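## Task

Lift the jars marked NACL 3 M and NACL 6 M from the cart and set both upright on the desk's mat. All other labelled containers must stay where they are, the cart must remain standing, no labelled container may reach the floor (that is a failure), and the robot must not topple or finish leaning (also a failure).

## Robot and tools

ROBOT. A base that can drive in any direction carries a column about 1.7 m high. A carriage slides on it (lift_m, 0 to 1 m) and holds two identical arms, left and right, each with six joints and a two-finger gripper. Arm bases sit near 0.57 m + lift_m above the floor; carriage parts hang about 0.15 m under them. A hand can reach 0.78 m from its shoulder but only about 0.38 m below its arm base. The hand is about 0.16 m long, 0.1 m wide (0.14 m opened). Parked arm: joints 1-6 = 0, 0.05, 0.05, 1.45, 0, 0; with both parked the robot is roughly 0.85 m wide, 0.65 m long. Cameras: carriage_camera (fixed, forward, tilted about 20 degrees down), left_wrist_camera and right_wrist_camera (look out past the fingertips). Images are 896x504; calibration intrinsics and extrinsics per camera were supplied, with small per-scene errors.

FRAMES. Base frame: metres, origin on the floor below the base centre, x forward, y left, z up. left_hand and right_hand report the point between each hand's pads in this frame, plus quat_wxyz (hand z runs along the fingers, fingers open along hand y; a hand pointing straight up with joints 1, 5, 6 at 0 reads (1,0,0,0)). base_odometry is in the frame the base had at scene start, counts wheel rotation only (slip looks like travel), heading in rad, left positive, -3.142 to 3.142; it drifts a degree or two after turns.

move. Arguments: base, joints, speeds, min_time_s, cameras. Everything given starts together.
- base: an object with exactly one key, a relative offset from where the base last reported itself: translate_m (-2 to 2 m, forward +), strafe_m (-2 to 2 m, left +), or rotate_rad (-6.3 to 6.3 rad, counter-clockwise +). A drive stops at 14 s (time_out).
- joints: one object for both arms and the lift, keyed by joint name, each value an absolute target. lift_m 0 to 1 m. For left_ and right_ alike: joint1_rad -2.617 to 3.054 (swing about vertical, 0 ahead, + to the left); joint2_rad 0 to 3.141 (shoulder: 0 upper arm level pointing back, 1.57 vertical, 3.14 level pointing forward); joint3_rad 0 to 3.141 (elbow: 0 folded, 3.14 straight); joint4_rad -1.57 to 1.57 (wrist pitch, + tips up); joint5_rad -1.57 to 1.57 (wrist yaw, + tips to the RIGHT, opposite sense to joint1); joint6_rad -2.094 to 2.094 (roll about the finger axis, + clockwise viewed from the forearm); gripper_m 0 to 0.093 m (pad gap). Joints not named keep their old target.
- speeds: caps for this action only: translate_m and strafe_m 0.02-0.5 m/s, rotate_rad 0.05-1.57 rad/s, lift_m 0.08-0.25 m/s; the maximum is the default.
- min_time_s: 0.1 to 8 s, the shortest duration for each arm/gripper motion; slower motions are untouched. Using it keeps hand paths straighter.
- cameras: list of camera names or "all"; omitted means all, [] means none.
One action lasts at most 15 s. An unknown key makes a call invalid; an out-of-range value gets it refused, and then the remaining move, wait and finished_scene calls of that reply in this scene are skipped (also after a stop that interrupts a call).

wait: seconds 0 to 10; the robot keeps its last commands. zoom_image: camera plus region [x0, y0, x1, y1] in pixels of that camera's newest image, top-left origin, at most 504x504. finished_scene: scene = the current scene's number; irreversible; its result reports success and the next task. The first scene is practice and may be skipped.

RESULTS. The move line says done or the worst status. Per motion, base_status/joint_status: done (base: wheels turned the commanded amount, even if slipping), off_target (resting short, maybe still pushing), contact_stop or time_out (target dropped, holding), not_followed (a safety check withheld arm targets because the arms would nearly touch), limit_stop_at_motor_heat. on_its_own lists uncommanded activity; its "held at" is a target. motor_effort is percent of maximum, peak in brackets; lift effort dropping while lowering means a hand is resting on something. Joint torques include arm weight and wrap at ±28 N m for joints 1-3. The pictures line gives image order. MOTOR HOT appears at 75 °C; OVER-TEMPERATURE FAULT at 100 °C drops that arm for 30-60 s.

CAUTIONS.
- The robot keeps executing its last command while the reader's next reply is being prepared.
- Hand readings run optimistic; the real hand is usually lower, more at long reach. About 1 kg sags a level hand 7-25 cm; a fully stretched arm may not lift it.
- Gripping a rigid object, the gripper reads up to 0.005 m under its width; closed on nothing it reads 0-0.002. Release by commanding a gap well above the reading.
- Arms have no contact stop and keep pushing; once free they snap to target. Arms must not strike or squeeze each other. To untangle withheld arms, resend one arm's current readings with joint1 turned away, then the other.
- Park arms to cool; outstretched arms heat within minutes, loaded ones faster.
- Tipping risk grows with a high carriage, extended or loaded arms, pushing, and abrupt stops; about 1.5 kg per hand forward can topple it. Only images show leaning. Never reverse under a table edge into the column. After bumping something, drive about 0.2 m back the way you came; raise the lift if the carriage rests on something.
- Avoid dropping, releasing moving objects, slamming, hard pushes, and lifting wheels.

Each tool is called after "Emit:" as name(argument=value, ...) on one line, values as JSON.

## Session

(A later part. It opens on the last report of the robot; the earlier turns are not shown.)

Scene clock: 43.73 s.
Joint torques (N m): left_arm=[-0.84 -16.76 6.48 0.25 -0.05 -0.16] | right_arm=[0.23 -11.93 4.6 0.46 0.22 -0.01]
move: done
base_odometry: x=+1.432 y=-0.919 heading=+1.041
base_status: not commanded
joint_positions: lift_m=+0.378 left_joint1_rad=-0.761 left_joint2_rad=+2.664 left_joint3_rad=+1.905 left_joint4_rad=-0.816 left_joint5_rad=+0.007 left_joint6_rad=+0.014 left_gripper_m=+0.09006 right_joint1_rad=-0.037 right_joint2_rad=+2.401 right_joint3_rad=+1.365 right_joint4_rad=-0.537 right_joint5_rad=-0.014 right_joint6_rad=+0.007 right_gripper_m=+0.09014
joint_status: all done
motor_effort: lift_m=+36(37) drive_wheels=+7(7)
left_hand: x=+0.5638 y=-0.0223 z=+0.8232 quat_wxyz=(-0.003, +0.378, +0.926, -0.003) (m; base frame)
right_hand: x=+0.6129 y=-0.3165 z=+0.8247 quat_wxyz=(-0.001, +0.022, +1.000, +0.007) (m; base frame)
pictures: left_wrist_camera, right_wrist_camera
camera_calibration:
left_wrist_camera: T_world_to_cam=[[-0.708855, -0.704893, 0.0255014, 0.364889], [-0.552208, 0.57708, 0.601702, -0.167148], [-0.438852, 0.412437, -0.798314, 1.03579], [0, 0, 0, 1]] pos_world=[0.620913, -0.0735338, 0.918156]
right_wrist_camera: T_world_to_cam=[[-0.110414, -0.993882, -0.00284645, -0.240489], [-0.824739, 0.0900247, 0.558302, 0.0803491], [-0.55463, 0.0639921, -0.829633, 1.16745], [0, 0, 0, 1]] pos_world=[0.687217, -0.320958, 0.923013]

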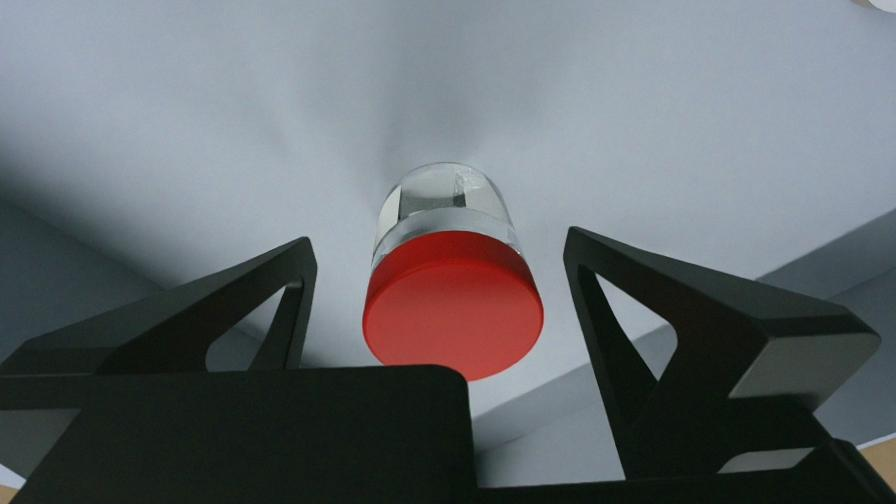

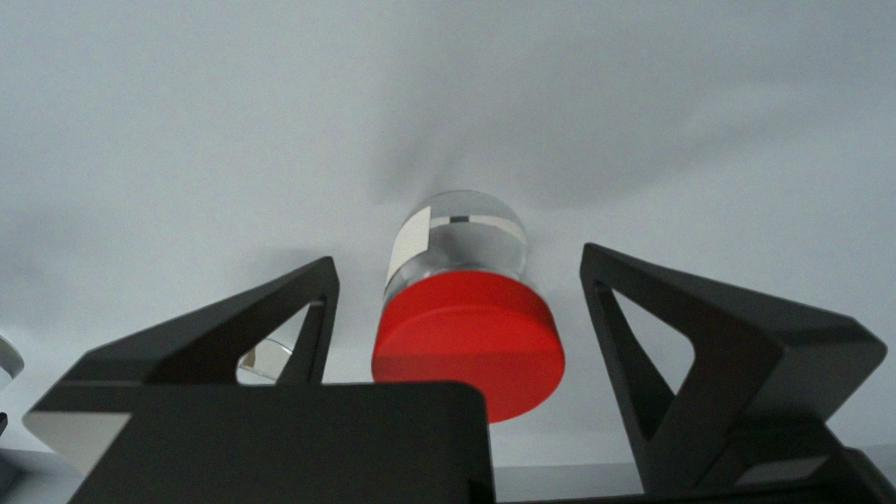

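Emit:
move(joints={"left_gripper_m":0.045,"right_gripper_m":0.045}, min_time_s=1.2, cameras=[])

Emit:
move(joints={"lift_m":0.55})

Scene clock: 45.87 s.
Joint torques (N m): left_arm=[-0.8 -16.88 6.71 0.23 -0.04 -0.16] | right_arm=[0.23 -11.95 4.63 0.45 0.21 -0.01]
move: off_target
base_odometry: x=+1.432 y=-0.919 heading=+1.041
base_status: not commanded
joint_positions: lift_m=+0.378 left_joint1_rad=-0.761 left_joint2_rad=+2.664 left_joint3_rad=+1.905 left_joint4_rad=-0.816 left_joint5_rad=+0.006 left_joint6_rad=+0.014 left_gripper_m=+0.05378 right_joint1_rad=-0.037 right_joint2_rad=+2.401 right_joint3_rad=+1.365 right_joint4_rad=-0.537 right_joint5_rad=-0.013 right_joint6_rad=+0.007 right_gripper_m=+0.05415
joint_status: left_gripper_m off_target (ended at +0.05381, target +0.04500); right_gripper_m off_target (ended at +0.05417, target +0.04500)
motor_effort: lift_m=+35(37) drive_wheels=-2(7)
left_hand: x=+0.5639 y=-0.0221 z=+0.8232 quat_wxyz=(-0.003, +0.378, +0.926, -0.002) (m; base frame)
right_hand: x=+0.6129 y=-0.3167 z=+0.8247 quat_wxyz=(-0.001, +0.022, +1.000, +0.007) (m; base frame)
pictures: none
No camera images: "cameras" was empty.

Scene clock: 47.10 s.
Joint torques (N m): left_arm=[-0.7 -17.62 6.45 0.25 -0.03 -0.16] | right_arm=[0.21 -11.85 4.72 0.41 0.21 -0.02]
move: done
base_odometry: x=+1.432 y=-0.919 heading=+1.041
base_status: not commanded
joint_positions: lift_m=+0.550 left_joint1_rad=-0.761 left_joint2_rad=+2.670 left_joint3_rad=+1.905 left_joint4_rad=-0.818 left_joint5_rad=+0.006 left_joint6_rad=+0.014 left_gripper_m=+0.05378 right_joint1_rad=-0.037 right_joint2_rad=+2.401 right_joint3_rad=+1.362 right_joint4_rad=-0.536 right_joint5_rad=-0.013 right_joint6_rad=+0.007 right_gripper_m=+0.05415
joint_status: all done
motor_effort: lift_m=+43(52) drive_wheels=+7(7)
left_hand: x=+0.5625 y=-0.0208 z=+0.9920 quat_wxyz=(-0.007, +0.378, +0.926, -0.001) (m; base frame)
right_hand: x=+0.6122 y=-0.3166 z=+0.9958 quat_wxyz=(-0.002, +0.022, +1.000, +0.007) (m; base frame)
pictures: carriage_camera, left_wrist_camera, right_wrist_camera
camera_calibration:
carriage_camera: T_world_to_cam=[[-0.0301167, -0.999264, -0.0237735, 0.0405377], [-0.352417, 0.0328724, -0.935266, 1.49297], [0.935359, -0.0197889, -0.353147, 0.421529], [0, 0, 0, 1]] pos_world=[0.133088, -0.000228057, 1.54615]
left_wrist_camera: T_world_to_cam=[[-0.708467, -0.705316, 0.0245722, 0.36142], [-0.54939, 0.57303, 0.608118, -0.278381], [-0.442996, 0.417332, -0.793466, 1.16701], [0, 0, 0, 1]] pos_world=[0.620094, -0.0725936, 1.08639]
right_wrist_camera: T_world_to_cam=[[-0.110415, -0.993884, -0.00200166, -0.241025], [-0.824085, 0.0904246, 0.559203, -0.0168727], [-0.555602, 0.0633937, -0.829028, 1.30876], [0, 0, 0, 1]] pos_world=[0.686633, -0.320993, 1.09395]

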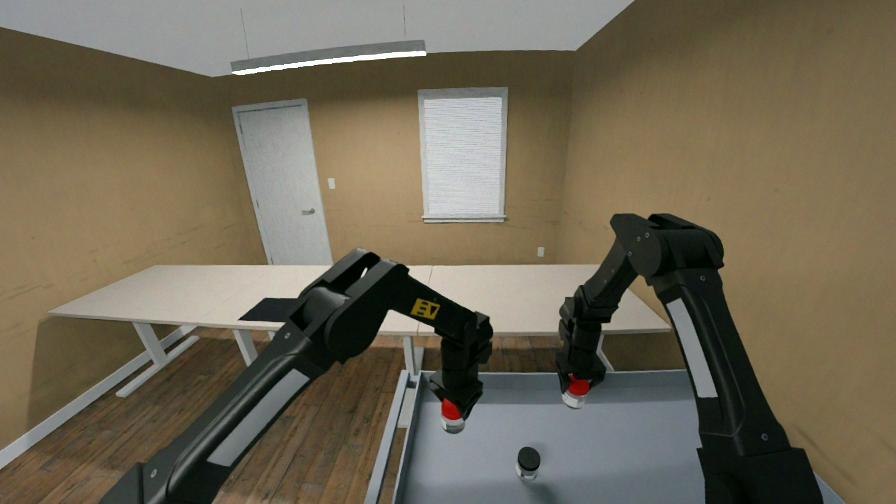

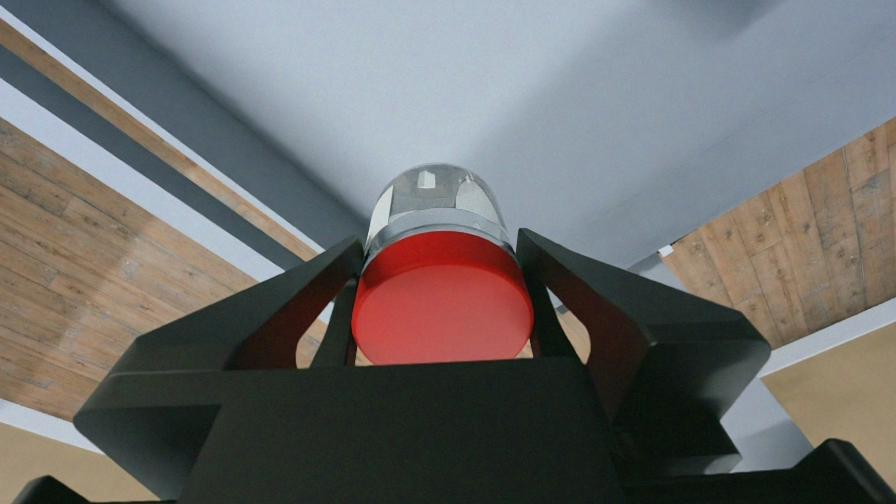

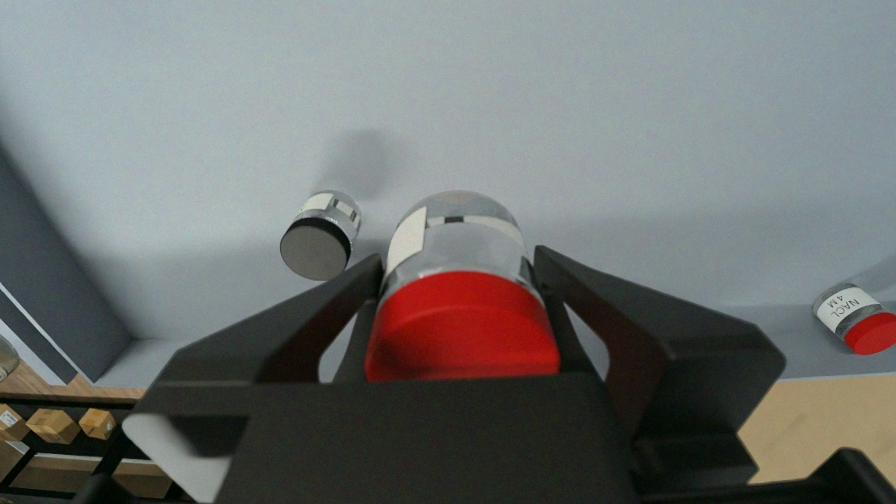

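Emit:
move(base={"translate_m":-0.1}, joints={"right_joint1_rad":0.26}, min_time_s=1, cameras=[])

Emit:
move(base={"strafe_m":1.015}, cameras=[])

Emit:
move(base={"translate_m":0.6}, cameras=["carriage_camera","left_wrist_camera","right_wrist_camera"])

Scene clock: 51.43 s.
Joint torques (N m): left_arm=[-0.32 -17.44 6.68 0.23 -0.04 -0.16] | right_arm=[0.25 -11.99 4.82 0.44 0.19 -0.01]
move: done
base_odometry: x=+1.382 y=-1.005 heading=+1.041
base_status: done
joint_positions: lift_m=+0.550 left_joint1_rad=-0.765 left_joint2_rad=+2.670 left_joint3_rad=+1.905 left_joint4_rad=-0.818 left_joint5_rad=+0.006 left_joint6_rad=+0.014 left_gripper_m=+0.05378 right_joint1_rad=+0.258 right_joint2_rad=+2.401 right_joint3_rad=+1.362 right_joint4_rad=-0.535 right_joint5_rad=-0.011 right_joint6_rad=+0.007 right_gripper_m=+0.05415
joint_status: all done
motor_effort: lift_m=+42(43) drive_wheels=+1(15)
left_hand: x=+0.5611 y=-0.0223 z=+0.9920 quat_wxyz=(-0.007, +0.380, +0.925, +0.000) (m; base frame)
right_hand: x=+0.5992 y=-0.2029 z=+0.9958 quat_wxyz=(-0.002, -0.125, +0.992, +0.005) (m; base frame)
pictures: none
No camera images: "cameras" was empty.

Scene clock: 55.97 s.
Joint torques (N m): left_arm=[-0.77 -17.43 6.71 0.28 -0.04 -0.16] | right_arm=[-0.31 -11.95 4.79 0.43 0.18 -0.01]
move: done
base_odometry: x=+0.506 y=-0.493 heading=+1.041
base_status: done
joint_positions: lift_m=+0.550 left_joint1_rad=-0.763 left_joint2_rad=+2.670 left_joint3_rad=+1.905 left_joint4_rad=-0.818 left_joint5_rad=+0.006 left_joint6_rad=+0.014 left_gripper_m=+0.05378 right_joint1_rad=+0.263 right_joint2_rad=+2.401 right_joint3_rad=+1.362 right_joint4_rad=-0.535 right_joint5_rad=-0.010 right_joint6_rad=+0.007 right_gripper_m=+0.05415
joint_status: not commanded
motor_effort: lift_m=+43(44) drive_wheels=+0(19)
left_hand: x=+0.5617 y=-0.0216 z=+0.9920 quat_wxyz=(-0.007, +0.379, +0.925, +0.000) (m; base frame)
right_hand: x=+0.5988 y=-0.2013 z=+0.9958 quat_wxyz=(-0.002, -0.128, +0.992, +0.005) (m; base frame)
pictures: none
No camera images: "cameras" was empty.

Scene clock: 59.33 s.
Joint torques (N m): left_arm=[-0.76 -17.44 6.67 0.24 -0.03 -0.16] | right_arm=[0.13 -11.85 4.78 0.43 0.18 -0.01]
move: done
base_odometry: x=+0.809 y=+0.025 heading=+1.042
base_status: done
joint_positions: lift_m=+0.550 left_joint1_rad=-0.762 left_joint2_rad=+2.670 left_joint3_rad=+1.905 left_joint4_rad=-0.819 left_joint5_rad=+0.005 left_joint6_rad=+0.014 left_gripper_m=+0.05378 right_joint1_rad=+0.261 right_joint2_rad=+2.401 right_joint3_rad=+1.362 right_joint4_rad=-0.535 right_joint5_rad=-0.010 right_joint6_rad=+0.007 right_gripper_m=+0.05415
joint_status: not commanded
motor_effort: lift_m=+43(43) drive_wheels=-4(22)
left_hand: x=+0.5622 y=-0.0208 z=+0.9920 quat_wxyz=(-0.007, +0.378, +0.926, +0.000) (m; base frame)
right_hand: x=+0.5989 y=-0.2019 z=+0.9958 quat_wxyz=(-0.002, -0.127, +0.992, +0.005) (m; base frame)
pictures: carriage_camera, left_wrist_camera, right_wrist_camera
camera_calibration:
carriage_camera: T_world_to_cam=[[-0.0301167, -0.999264, -0.0237735, 0.0405377], [-0.352417, 0.0328724, -0.935266, 1.49297], [0.935359, -0.0197889, -0.353147, 0.421529], [0, 0, 0, 1]] pos_world=[0.133088, -0.000228057, 1.54615]
left_wrist_camera: T_world_to_cam=[[-0.709011, -0.704795, 0.0238303, 0.36224], [-0.548931, 0.572798, 0.608751, -0.279413], [-0.442694, 0.41853, -0.793004, 1.16629], [0, 0, 0, 1]] pos_world=[0.619763, -0.0727748, 1.08633]
right_wrist_camera: T_world_to_cam=[[0.187335, -0.982295, 0.00133708, -0.307785], [-0.815259, -0.15472, 0.558045, -0.0917732], [-0.547958, -0.105632, -0.829809, 1.25621], [0, 0, 0, 1]] pos_world=[0.671188, -0.18384, 1.09404]

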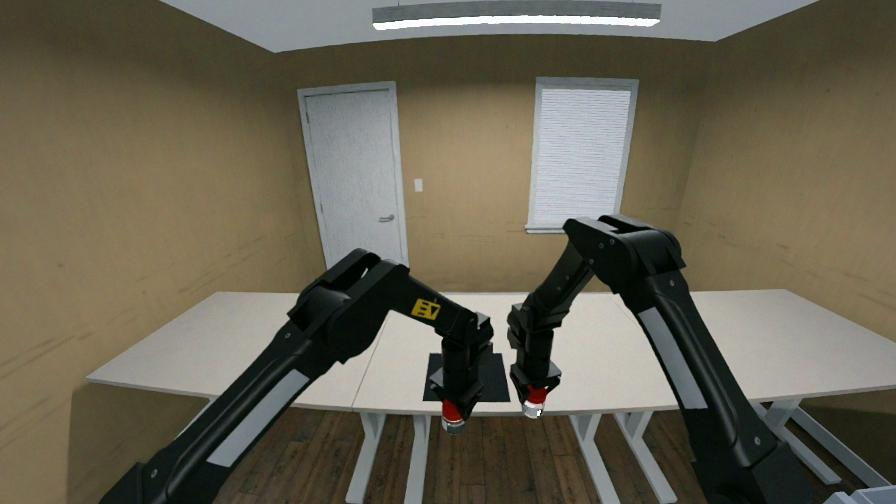

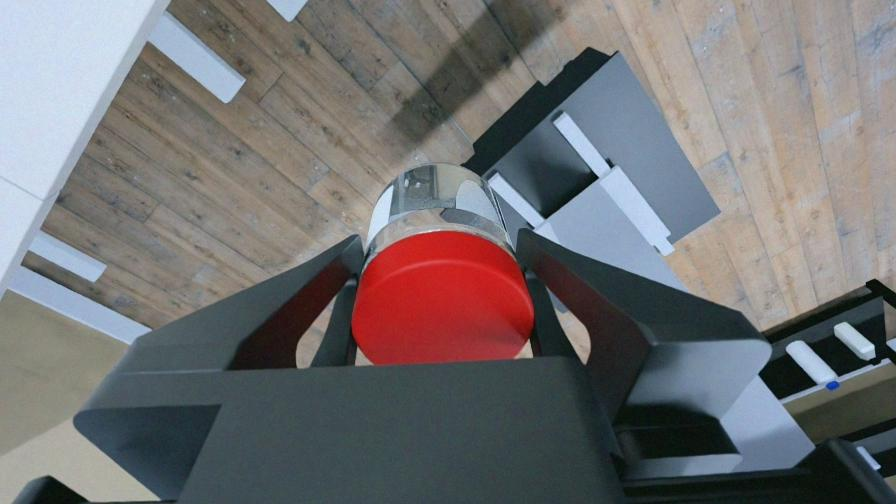

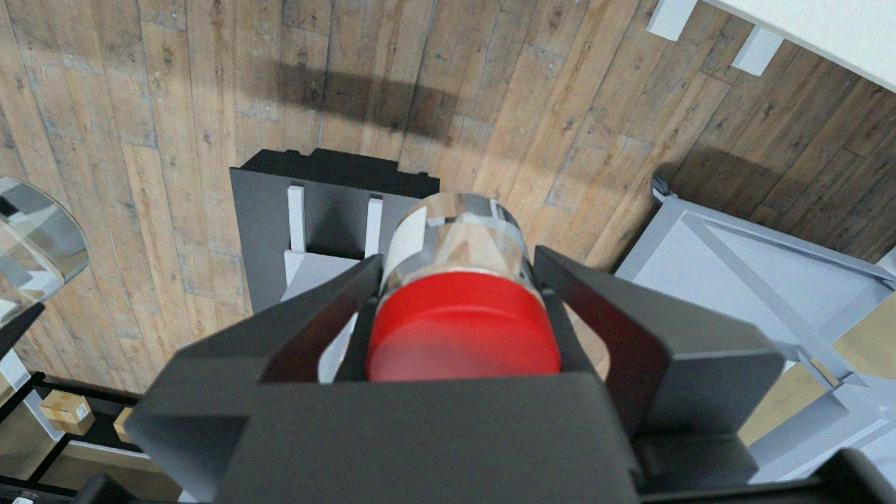

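Emit:
move(base={"strafe_m":0.038}, cameras=[])

Emit:
move(base={"translate_m":0.328}, cameras=[])

Emit:
move(joints={"lift_m":0.46})

Scene clock: 62.03 s.
Joint torques (N m): left_arm=[-0.5 -17.43 6.6 0.26 -0.03 -0.16] | right_arm=[0.01 -11.92 4.81 0.42 0.18 -0.01]
move: done
base_odometry: x=+0.776 y=+0.045 heading=+1.041
base_status: done
joint_positions: lift_m=+0.550 left_joint1_rad=-0.762 left_joint2_rad=+2.670 left_joint3_rad=+1.905 left_joint4_rad=-0.818 left_joint5_rad=+0.005 left_joint6_rad=+0.014 left_gripper_m=+0.05378 right_joint1_rad=+0.263 right_joint2_rad=+2.401 right_joint3_rad=+1.362 right_joint4_rad=-0.535 right_joint5_rad=-0.009 right_joint6_rad=+0.007 right_gripper_m=+0.05415
joint_status: not commanded
motor_effort: lift_m=+42(43) drive_wheels=+5(20)
left_hand: x=+0.5622 y=-0.0210 z=+0.9920 quat_wxyz=(-0.007, +0.378, +0.926, +0.000) (m; base frame)
right_hand: x=+0.5988 y=-0.2015 z=+0.9958 quat_wxyz=(-0.002, -0.128, +0.992, +0.004) (m; base frame)
pictures: none
No camera images: "cameras" was empty.

Scene clock: 64.60 s.
Joint torques (N m): left_arm=[-0.75 -17.5 6.68 0.27 -0.03 -0.16] | right_arm=[0.1 -12 4.79 0.43 0.18 0]
move: done
base_odometry: x=+0.941 y=+0.328 heading=+1.042
base_status: done
joint_positions: lift_m=+0.550 left_joint1_rad=-0.760 left_joint2_rad=+2.670 left_joint3_rad=+1.905 left_joint4_rad=-0.818 left_joint5_rad=+0.005 left_joint6_rad=+0.014 left_gripper_m=+0.05378 right_joint1_rad=+0.261 right_joint2_rad=+2.401 right_joint3_rad=+1.362 right_joint4_rad=-0.535 right_joint5_rad=-0.009 right_joint6_rad=+0.007 right_gripper_m=+0.05415
joint_status: not commanded
motor_effort: lift_m=+43(44) drive_wheels=-4(18)
left_hand: x=+0.5627 y=-0.0204 z=+0.9920 quat_wxyz=(-0.007, +0.377, +0.926, +0.000) (m; base frame)
right_hand: x=+0.5990 y=-0.2020 z=+0.9958 quat_wxyz=(-0.002, -0.127, +0.992, +0.004) (m; base frame)
pictures: none
No camera images: "cameras" was empty.

Scene clock: 65.50 s.
Joint torques (N m): left_arm=[-0.73 -17.63 6.74 0.29 -0.03 -0.16] | right_arm=[0.23 -11.99 4.88 0.41 0.18 0]
move: done
base_odometry: x=+0.941 y=+0.328 heading=+1.042
base_status: not commanded
joint_positions: lift_m=+0.460 left_joint1_rad=-0.760 left_joint2_rad=+2.671 left_joint3_rad=+1.907 left_joint4_rad=-0.819 left_joint5_rad=+0.005 left_joint6_rad=+0.014 left_gripper_m=+0.05378 right_joint1_rad=+0.261 right_joint2_rad=+2.401 right_joint3_rad=+1.362 right_joint4_rad=-0.533 right_joint5_rad=-0.009 right_joint6_rad=+0.007 right_gripper_m=+0.05415
joint_status: all done
motor_effort: lift_m=+37(37) drive_wheels=-3(8)
left_hand: x=+0.5628 y=-0.0205 z=+0.9023 quat_wxyz=(-0.007, +0.377, +0.926, +0.000) (m; base frame)
right_hand: x=+0.5990 y=-0.2020 z=+0.9062 quat_wxyz=(-0.002, -0.127, +0.992, +0.005) (m; base frame)
pictures: carriage_camera, left_wrist_camera, right_wrist_camera
camera_calibration:
carriage_camera: T_world_to_cam=[[-0.0301167, -0.999264, -0.0237735, 0.0384117], [-0.352417, 0.0328724, -0.935266, 1.40933], [0.935359, -0.0197889, -0.353147, 0.389949], [0, 0, 0, 1]] pos_world=[0.133088, -0.000228057, 1.45672]
left_wrist_camera: T_world_to_cam=[[-0.708214, -0.705609, 0.0234491, 0.364866], [-0.549743, 0.572004, 0.608764, -0.224217], [-0.442962, 0.418244, -0.793005, 1.09545], [0, 0, 0, 1]] pos_world=[0.620382, -0.0724579, 0.996633]
right_wrist_camera: T_world_to_cam=[[0.18771, -0.982223, 0.00166082, -0.30823], [-0.815668, -0.154937, 0.557387, -0.0409522], [-0.547221, -0.105982, -0.830251, 1.18181], [0, 0, 0, 1]] pos_world=[0.671164, -0.183846, 1.00453]

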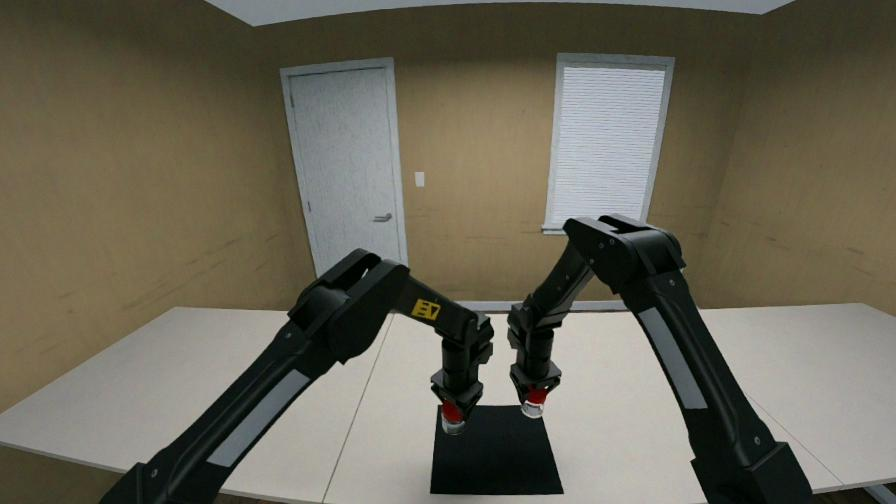

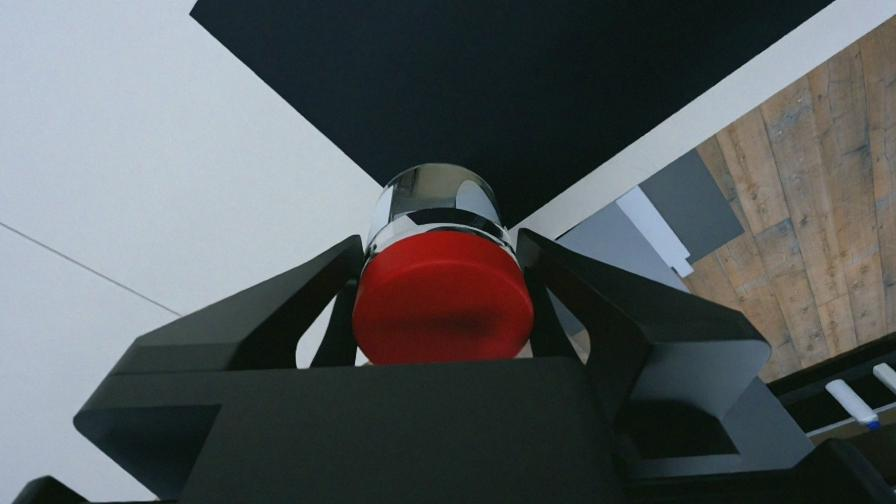

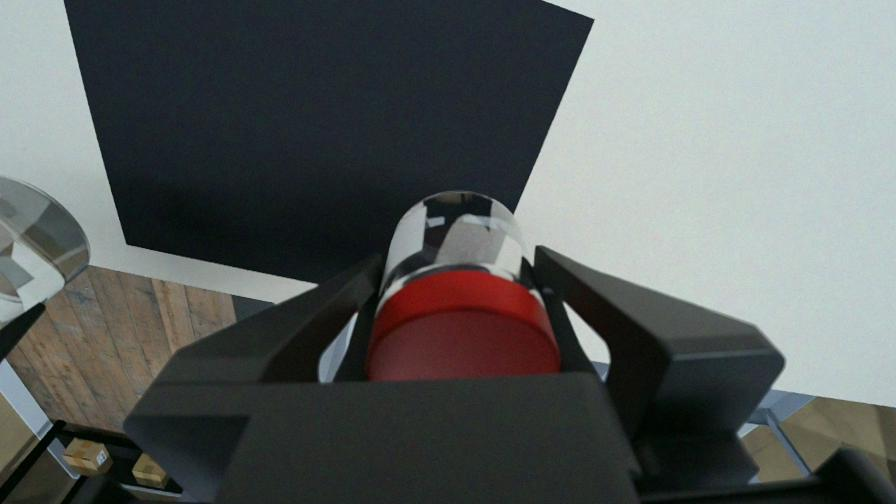

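Emit:
move(joints={"lift_m":0.368}, cameras=[])

Emit:
move(joints={"lift_m":0.354}, speeds={"lift_m":0.08}, cameras=["carriage_camera"])

Scene clock: 67.27 s.
Joint torques (N m): left_arm=[-0.83 -17.51 6.32 0.28 0 -0.16] | right_arm=[0.01 -11.77 4.92 0.4 0.18 -0.01]
move: done
base_odometry: x=+0.941 y=+0.328 heading=+1.042
base_status: not commanded
joint_positions: lift_m=+0.368 left_joint1_rad=-0.761 left_joint2_rad=+2.673 left_joint3_rad=+1.907 left_joint4_rad=-0.820 left_joint5_rad=+0.005 left_joint6_rad=+0.014 left_gripper_m=+0.05378 right_joint1_rad=+0.261 right_joint2_rad=+2.401 right_joint3_rad=+1.361 right_joint4_rad=-0.533 right_joint5_rad=-0.009 right_joint6_rad=+0.007 right_gripper_m=+0.05415
joint_status: all done
motor_effort: lift_m=+37(37) drive_wheels=-3(8)
left_hand: x=+0.5625 y=-0.0205 z=+0.8099 quat_wxyz=(-0.007, +0.378, +0.926, +0.000) (m; base frame)
right_hand: x=+0.5988 y=-0.2020 z=+0.8140 quat_wxyz=(-0.002, -0.127, +0.992, +0.005) (m; base frame)
pictures: none
No camera images: "cameras" was empty.

Scene clock: 67.80 s.
Joint torques (N m): left_arm=[-0.95 -17.63 6.46 0.25 -0.02 -0.16] | right_arm=[0.09 -11.93 4.83 0.44 0.18 -0.01]
move: done
base_odometry: x=+0.941 y=+0.328 heading=+1.042
base_status: not commanded
joint_positions: lift_m=+0.354 left_joint1_rad=-0.761 left_joint2_rad=+2.673 left_joint3_rad=+1.908 left_joint4_rad=-0.820 left_joint5_rad=+0.005 left_joint6_rad=+0.014 left_gripper_m=+0.05378 right_joint1_rad=+0.261 right_joint2_rad=+2.401 right_joint3_rad=+1.361 right_joint4_rad=-0.533 right_joint5_rad=-0.009 right_joint6_rad=+0.007 right_gripper_m=+0.05415
joint_status: all done
motor_effort: lift_m=+36(37) drive_wheels=-3(8)
left_hand: x=+0.5626 y=-0.0205 z=+0.7960 quat_wxyz=(-0.007, +0.378, +0.926, +0.000) (m; base frame)
right_hand: x=+0.5989 y=-0.2020 z=+0.8000 quat_wxyz=(-0.002, -0.127, +0.992, +0.005) (m; base frame)
pictures: carriage_camera
camera_calibration:
carriage_camera: T_world_to_cam=[[-0.0301167, -0.999264, -0.0237735, 0.0358912], [-0.352417, 0.0328724, -0.935266, 1.31018], [0.935359, -0.0197889, -0.353147, 0.352508], [0, 0, 0, 1]] pos_world=[0.133088, -0.000228057, 1.3507]

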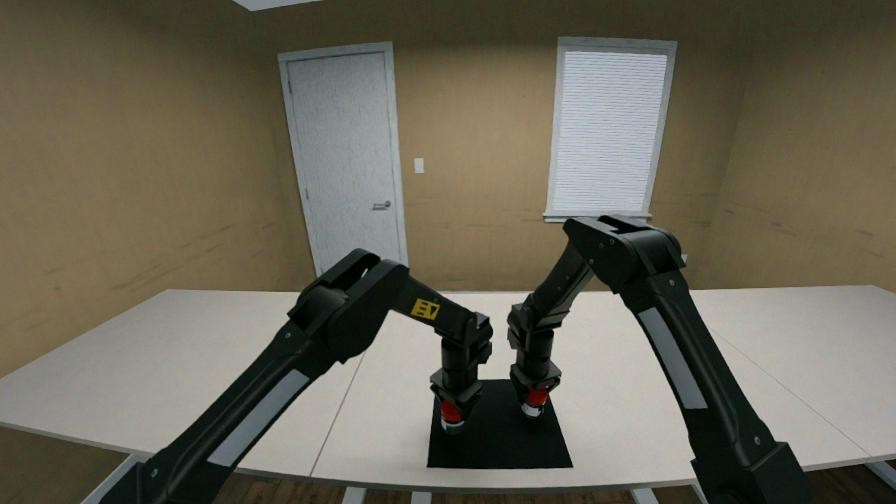

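Emit:
move(joints={"lift_m":0.344}, speeds={"lift_m":0.08}, cameras=["left_wrist_camera"])

Scene clock: 70.80 s.
Joint torques (N m): left_arm=[-0.77 -16.21 6.02 0.5 0.03 -0.16] | right_arm=[0.03 -10.56 4.77 0.59 0.17 0]
move: done
base_odometry: x=+0.941 y=+0.328 heading=+1.042
base_status: not commanded
joint_positions: lift_m=+0.345 left_joint1_rad=-0.761 left_joint2_rad=+2.658 left_joint3_rad=+1.914 left_joint4_rad=-0.847 left_joint5_rad=+0.005 left_joint6_rad=+0.014 left_gripper_m=+0.05378 right_joint1_rad=+0.261 right_joint2_rad=+2.388 right_joint3_rad=+1.364 right_joint4_rad=-0.547 right_joint5_rad=-0.009 right_joint6_rad=+0.007 right_gripper_m=+0.05415
joint_status: all done
motor_effort: lift_m=+31(32) drive_wheels=+8(8)
left_hand: x=+0.5620 y=-0.0199 z=+0.7945 quat_wxyz=(-0.010, +0.378, +0.926, +0.002) (m; base frame)
right_hand: x=+0.5997 y=-0.2018 z=+0.7960 quat_wxyz=(-0.001, -0.127, +0.992, +0.004) (m; base frame)
pictures: left_wrist_camera
camera_calibration:
left_wrist_camera: T_world_to_cam=[[-0.708364, -0.705463, 0.0232721, 0.367483], [-0.546302, 0.56883, 0.614807, -0.166156], [-0.446961, 0.422794, -0.788334, 1.00797], [0, 0, 0, 1]] pos_world=[0.620065, -0.0724038, 0.888219]

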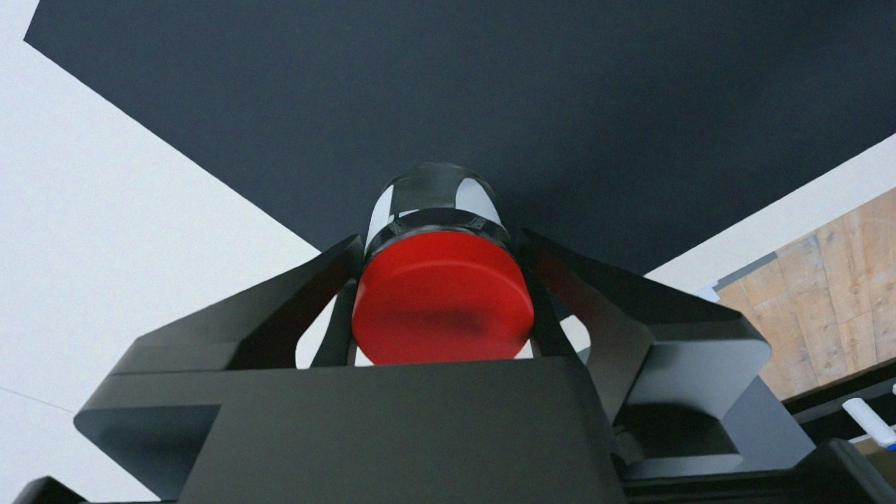

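Both in contact now. Release.

Emit:
move(joints={"left_gripper_m":0.09,"right_gripper_m":0.09}, min_time_s=1.2, cameras=[])

Emit:
move(joints={"lift_m":0.45}, speeds={"lift_m":0.12}, cameras=["carriage_camera","right_wrist_camera"])

Scene clock: 72.73 s.
Joint torques (N m): left_arm=[-0.8 -16.27 6.05 0.4 -0.02 -0.16] | right_arm=[0.06 -10.71 4.74 0.54 0.17 0]
move: done
base_odometry: x=+0.941 y=+0.328 heading=+1.042
base_status: not commanded
joint_positions: lift_m=+0.344 left_joint1_rad=-0.761 left_joint2_rad=+2.658 left_joint3_rad=+1.914 left_joint4_rad=-0.834 left_joint5_rad=+0.004 left_joint6_rad=+0.014 left_gripper_m=+0.08996 right_joint1_rad=+0.261 right_joint2_rad=+2.388 right_joint3_rad=+1.364 right_joint4_rad=-0.543 right_joint5_rad=-0.009 right_joint6_rad=+0.007 right_gripper_m=+0.08989
joint_status: all done
motor_effort: lift_m=+33(34) drive_wheels=+8(8)
left_hand: x=+0.5645 y=-0.0222 z=+0.7943 quat_wxyz=(-0.004, +0.378, +0.926, -0.001) (m; base frame)
right_hand: x=+0.6007 y=-0.2016 z=+0.7959 quat_wxyz=(+0.001, -0.127, +0.992, +0.005) (m; base frame)
pictures: none
No camera images: "cameras" was empty.

Scene clock: 74.03 s.
Joint torques (N m): left_arm=[-0.81 -16.59 6.09 0.33 -0.02 -0.16] | right_arm=[0.06 -10.88 4.77 0.5 0.18 -0.01]
move: done
base_odometry: x=+0.941 y=+0.328 heading=+1.042
base_status: not commanded
joint_positions: lift_m=+0.450 left_joint1_rad=-0.761 left_joint2_rad=+2.662 left_joint3_rad=+1.914 left_joint4_rad=-0.828 left_joint5_rad=+0.004 left_joint6_rad=+0.014 left_gripper_m=+0.08996 right_joint1_rad=+0.261 right_joint2_rad=+2.389 right_joint3_rad=+1.363 right_joint4_rad=-0.540 right_joint5_rad=-0.009 right_joint6_rad=+0.007 right_gripper_m=+0.08989
joint_status: all done
motor_effort: lift_m=+42(51) drive_wheels=+8(8)
left_hand: x=+0.5648 y=-0.0225 z=+0.8976 quat_wxyz=(-0.003, +0.378, +0.926, -0.001) (m; base frame)
right_hand: x=+0.6009 y=-0.2015 z=+0.9003 quat_wxyz=(+0.002, -0.127, +0.992, +0.005) (m; base frame)
pictures: carriage_camera, right_wrist_camera
camera_calibration:
carriage_camera: T_world_to_cam=[[-0.0301167, -0.999264, -0.0237735, 0.0381611], [-0.352417, 0.0328724, -0.935266, 1.39947], [0.935359, -0.0197889, -0.353147, 0.386226], [0, 0, 0, 1]] pos_world=[0.133088, -0.000228057, 1.44618]
right_wrist_camera: T_world_to_cam=[[0.187699, -0.982225, 0.00154317, -0.308031], [-0.819401, -0.155717, 0.551665, -0.0288008], [-0.54162, -0.104811, -0.834064, 1.17832], [0, 0, 0, 1]] pos_world=[0.672418, -0.18354, 0.999157]

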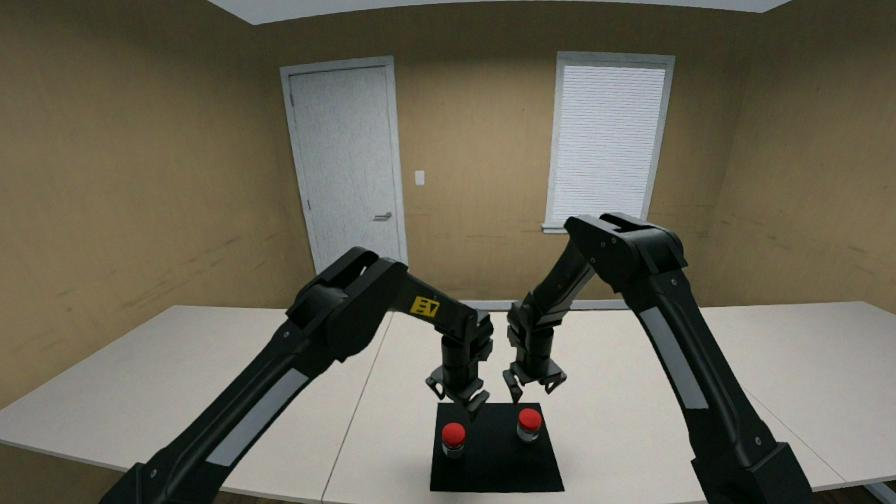

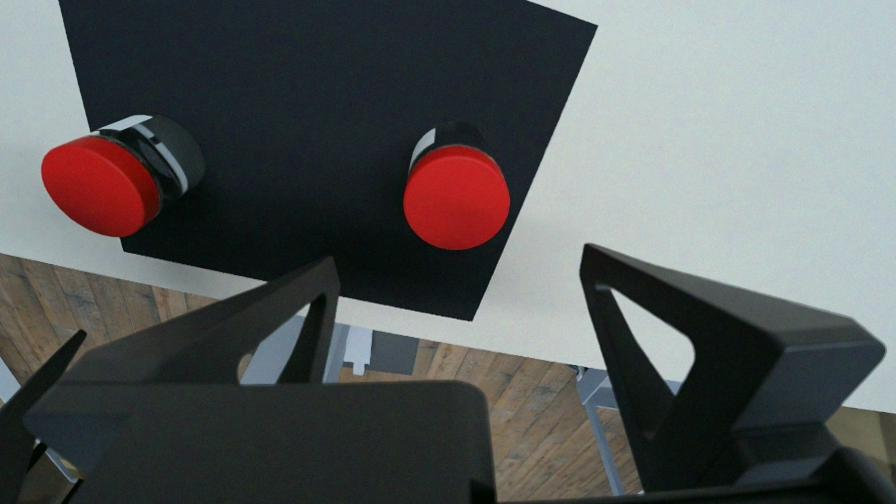

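Emit:
finished_scene(scene=3)

The scene is finished: the task was done.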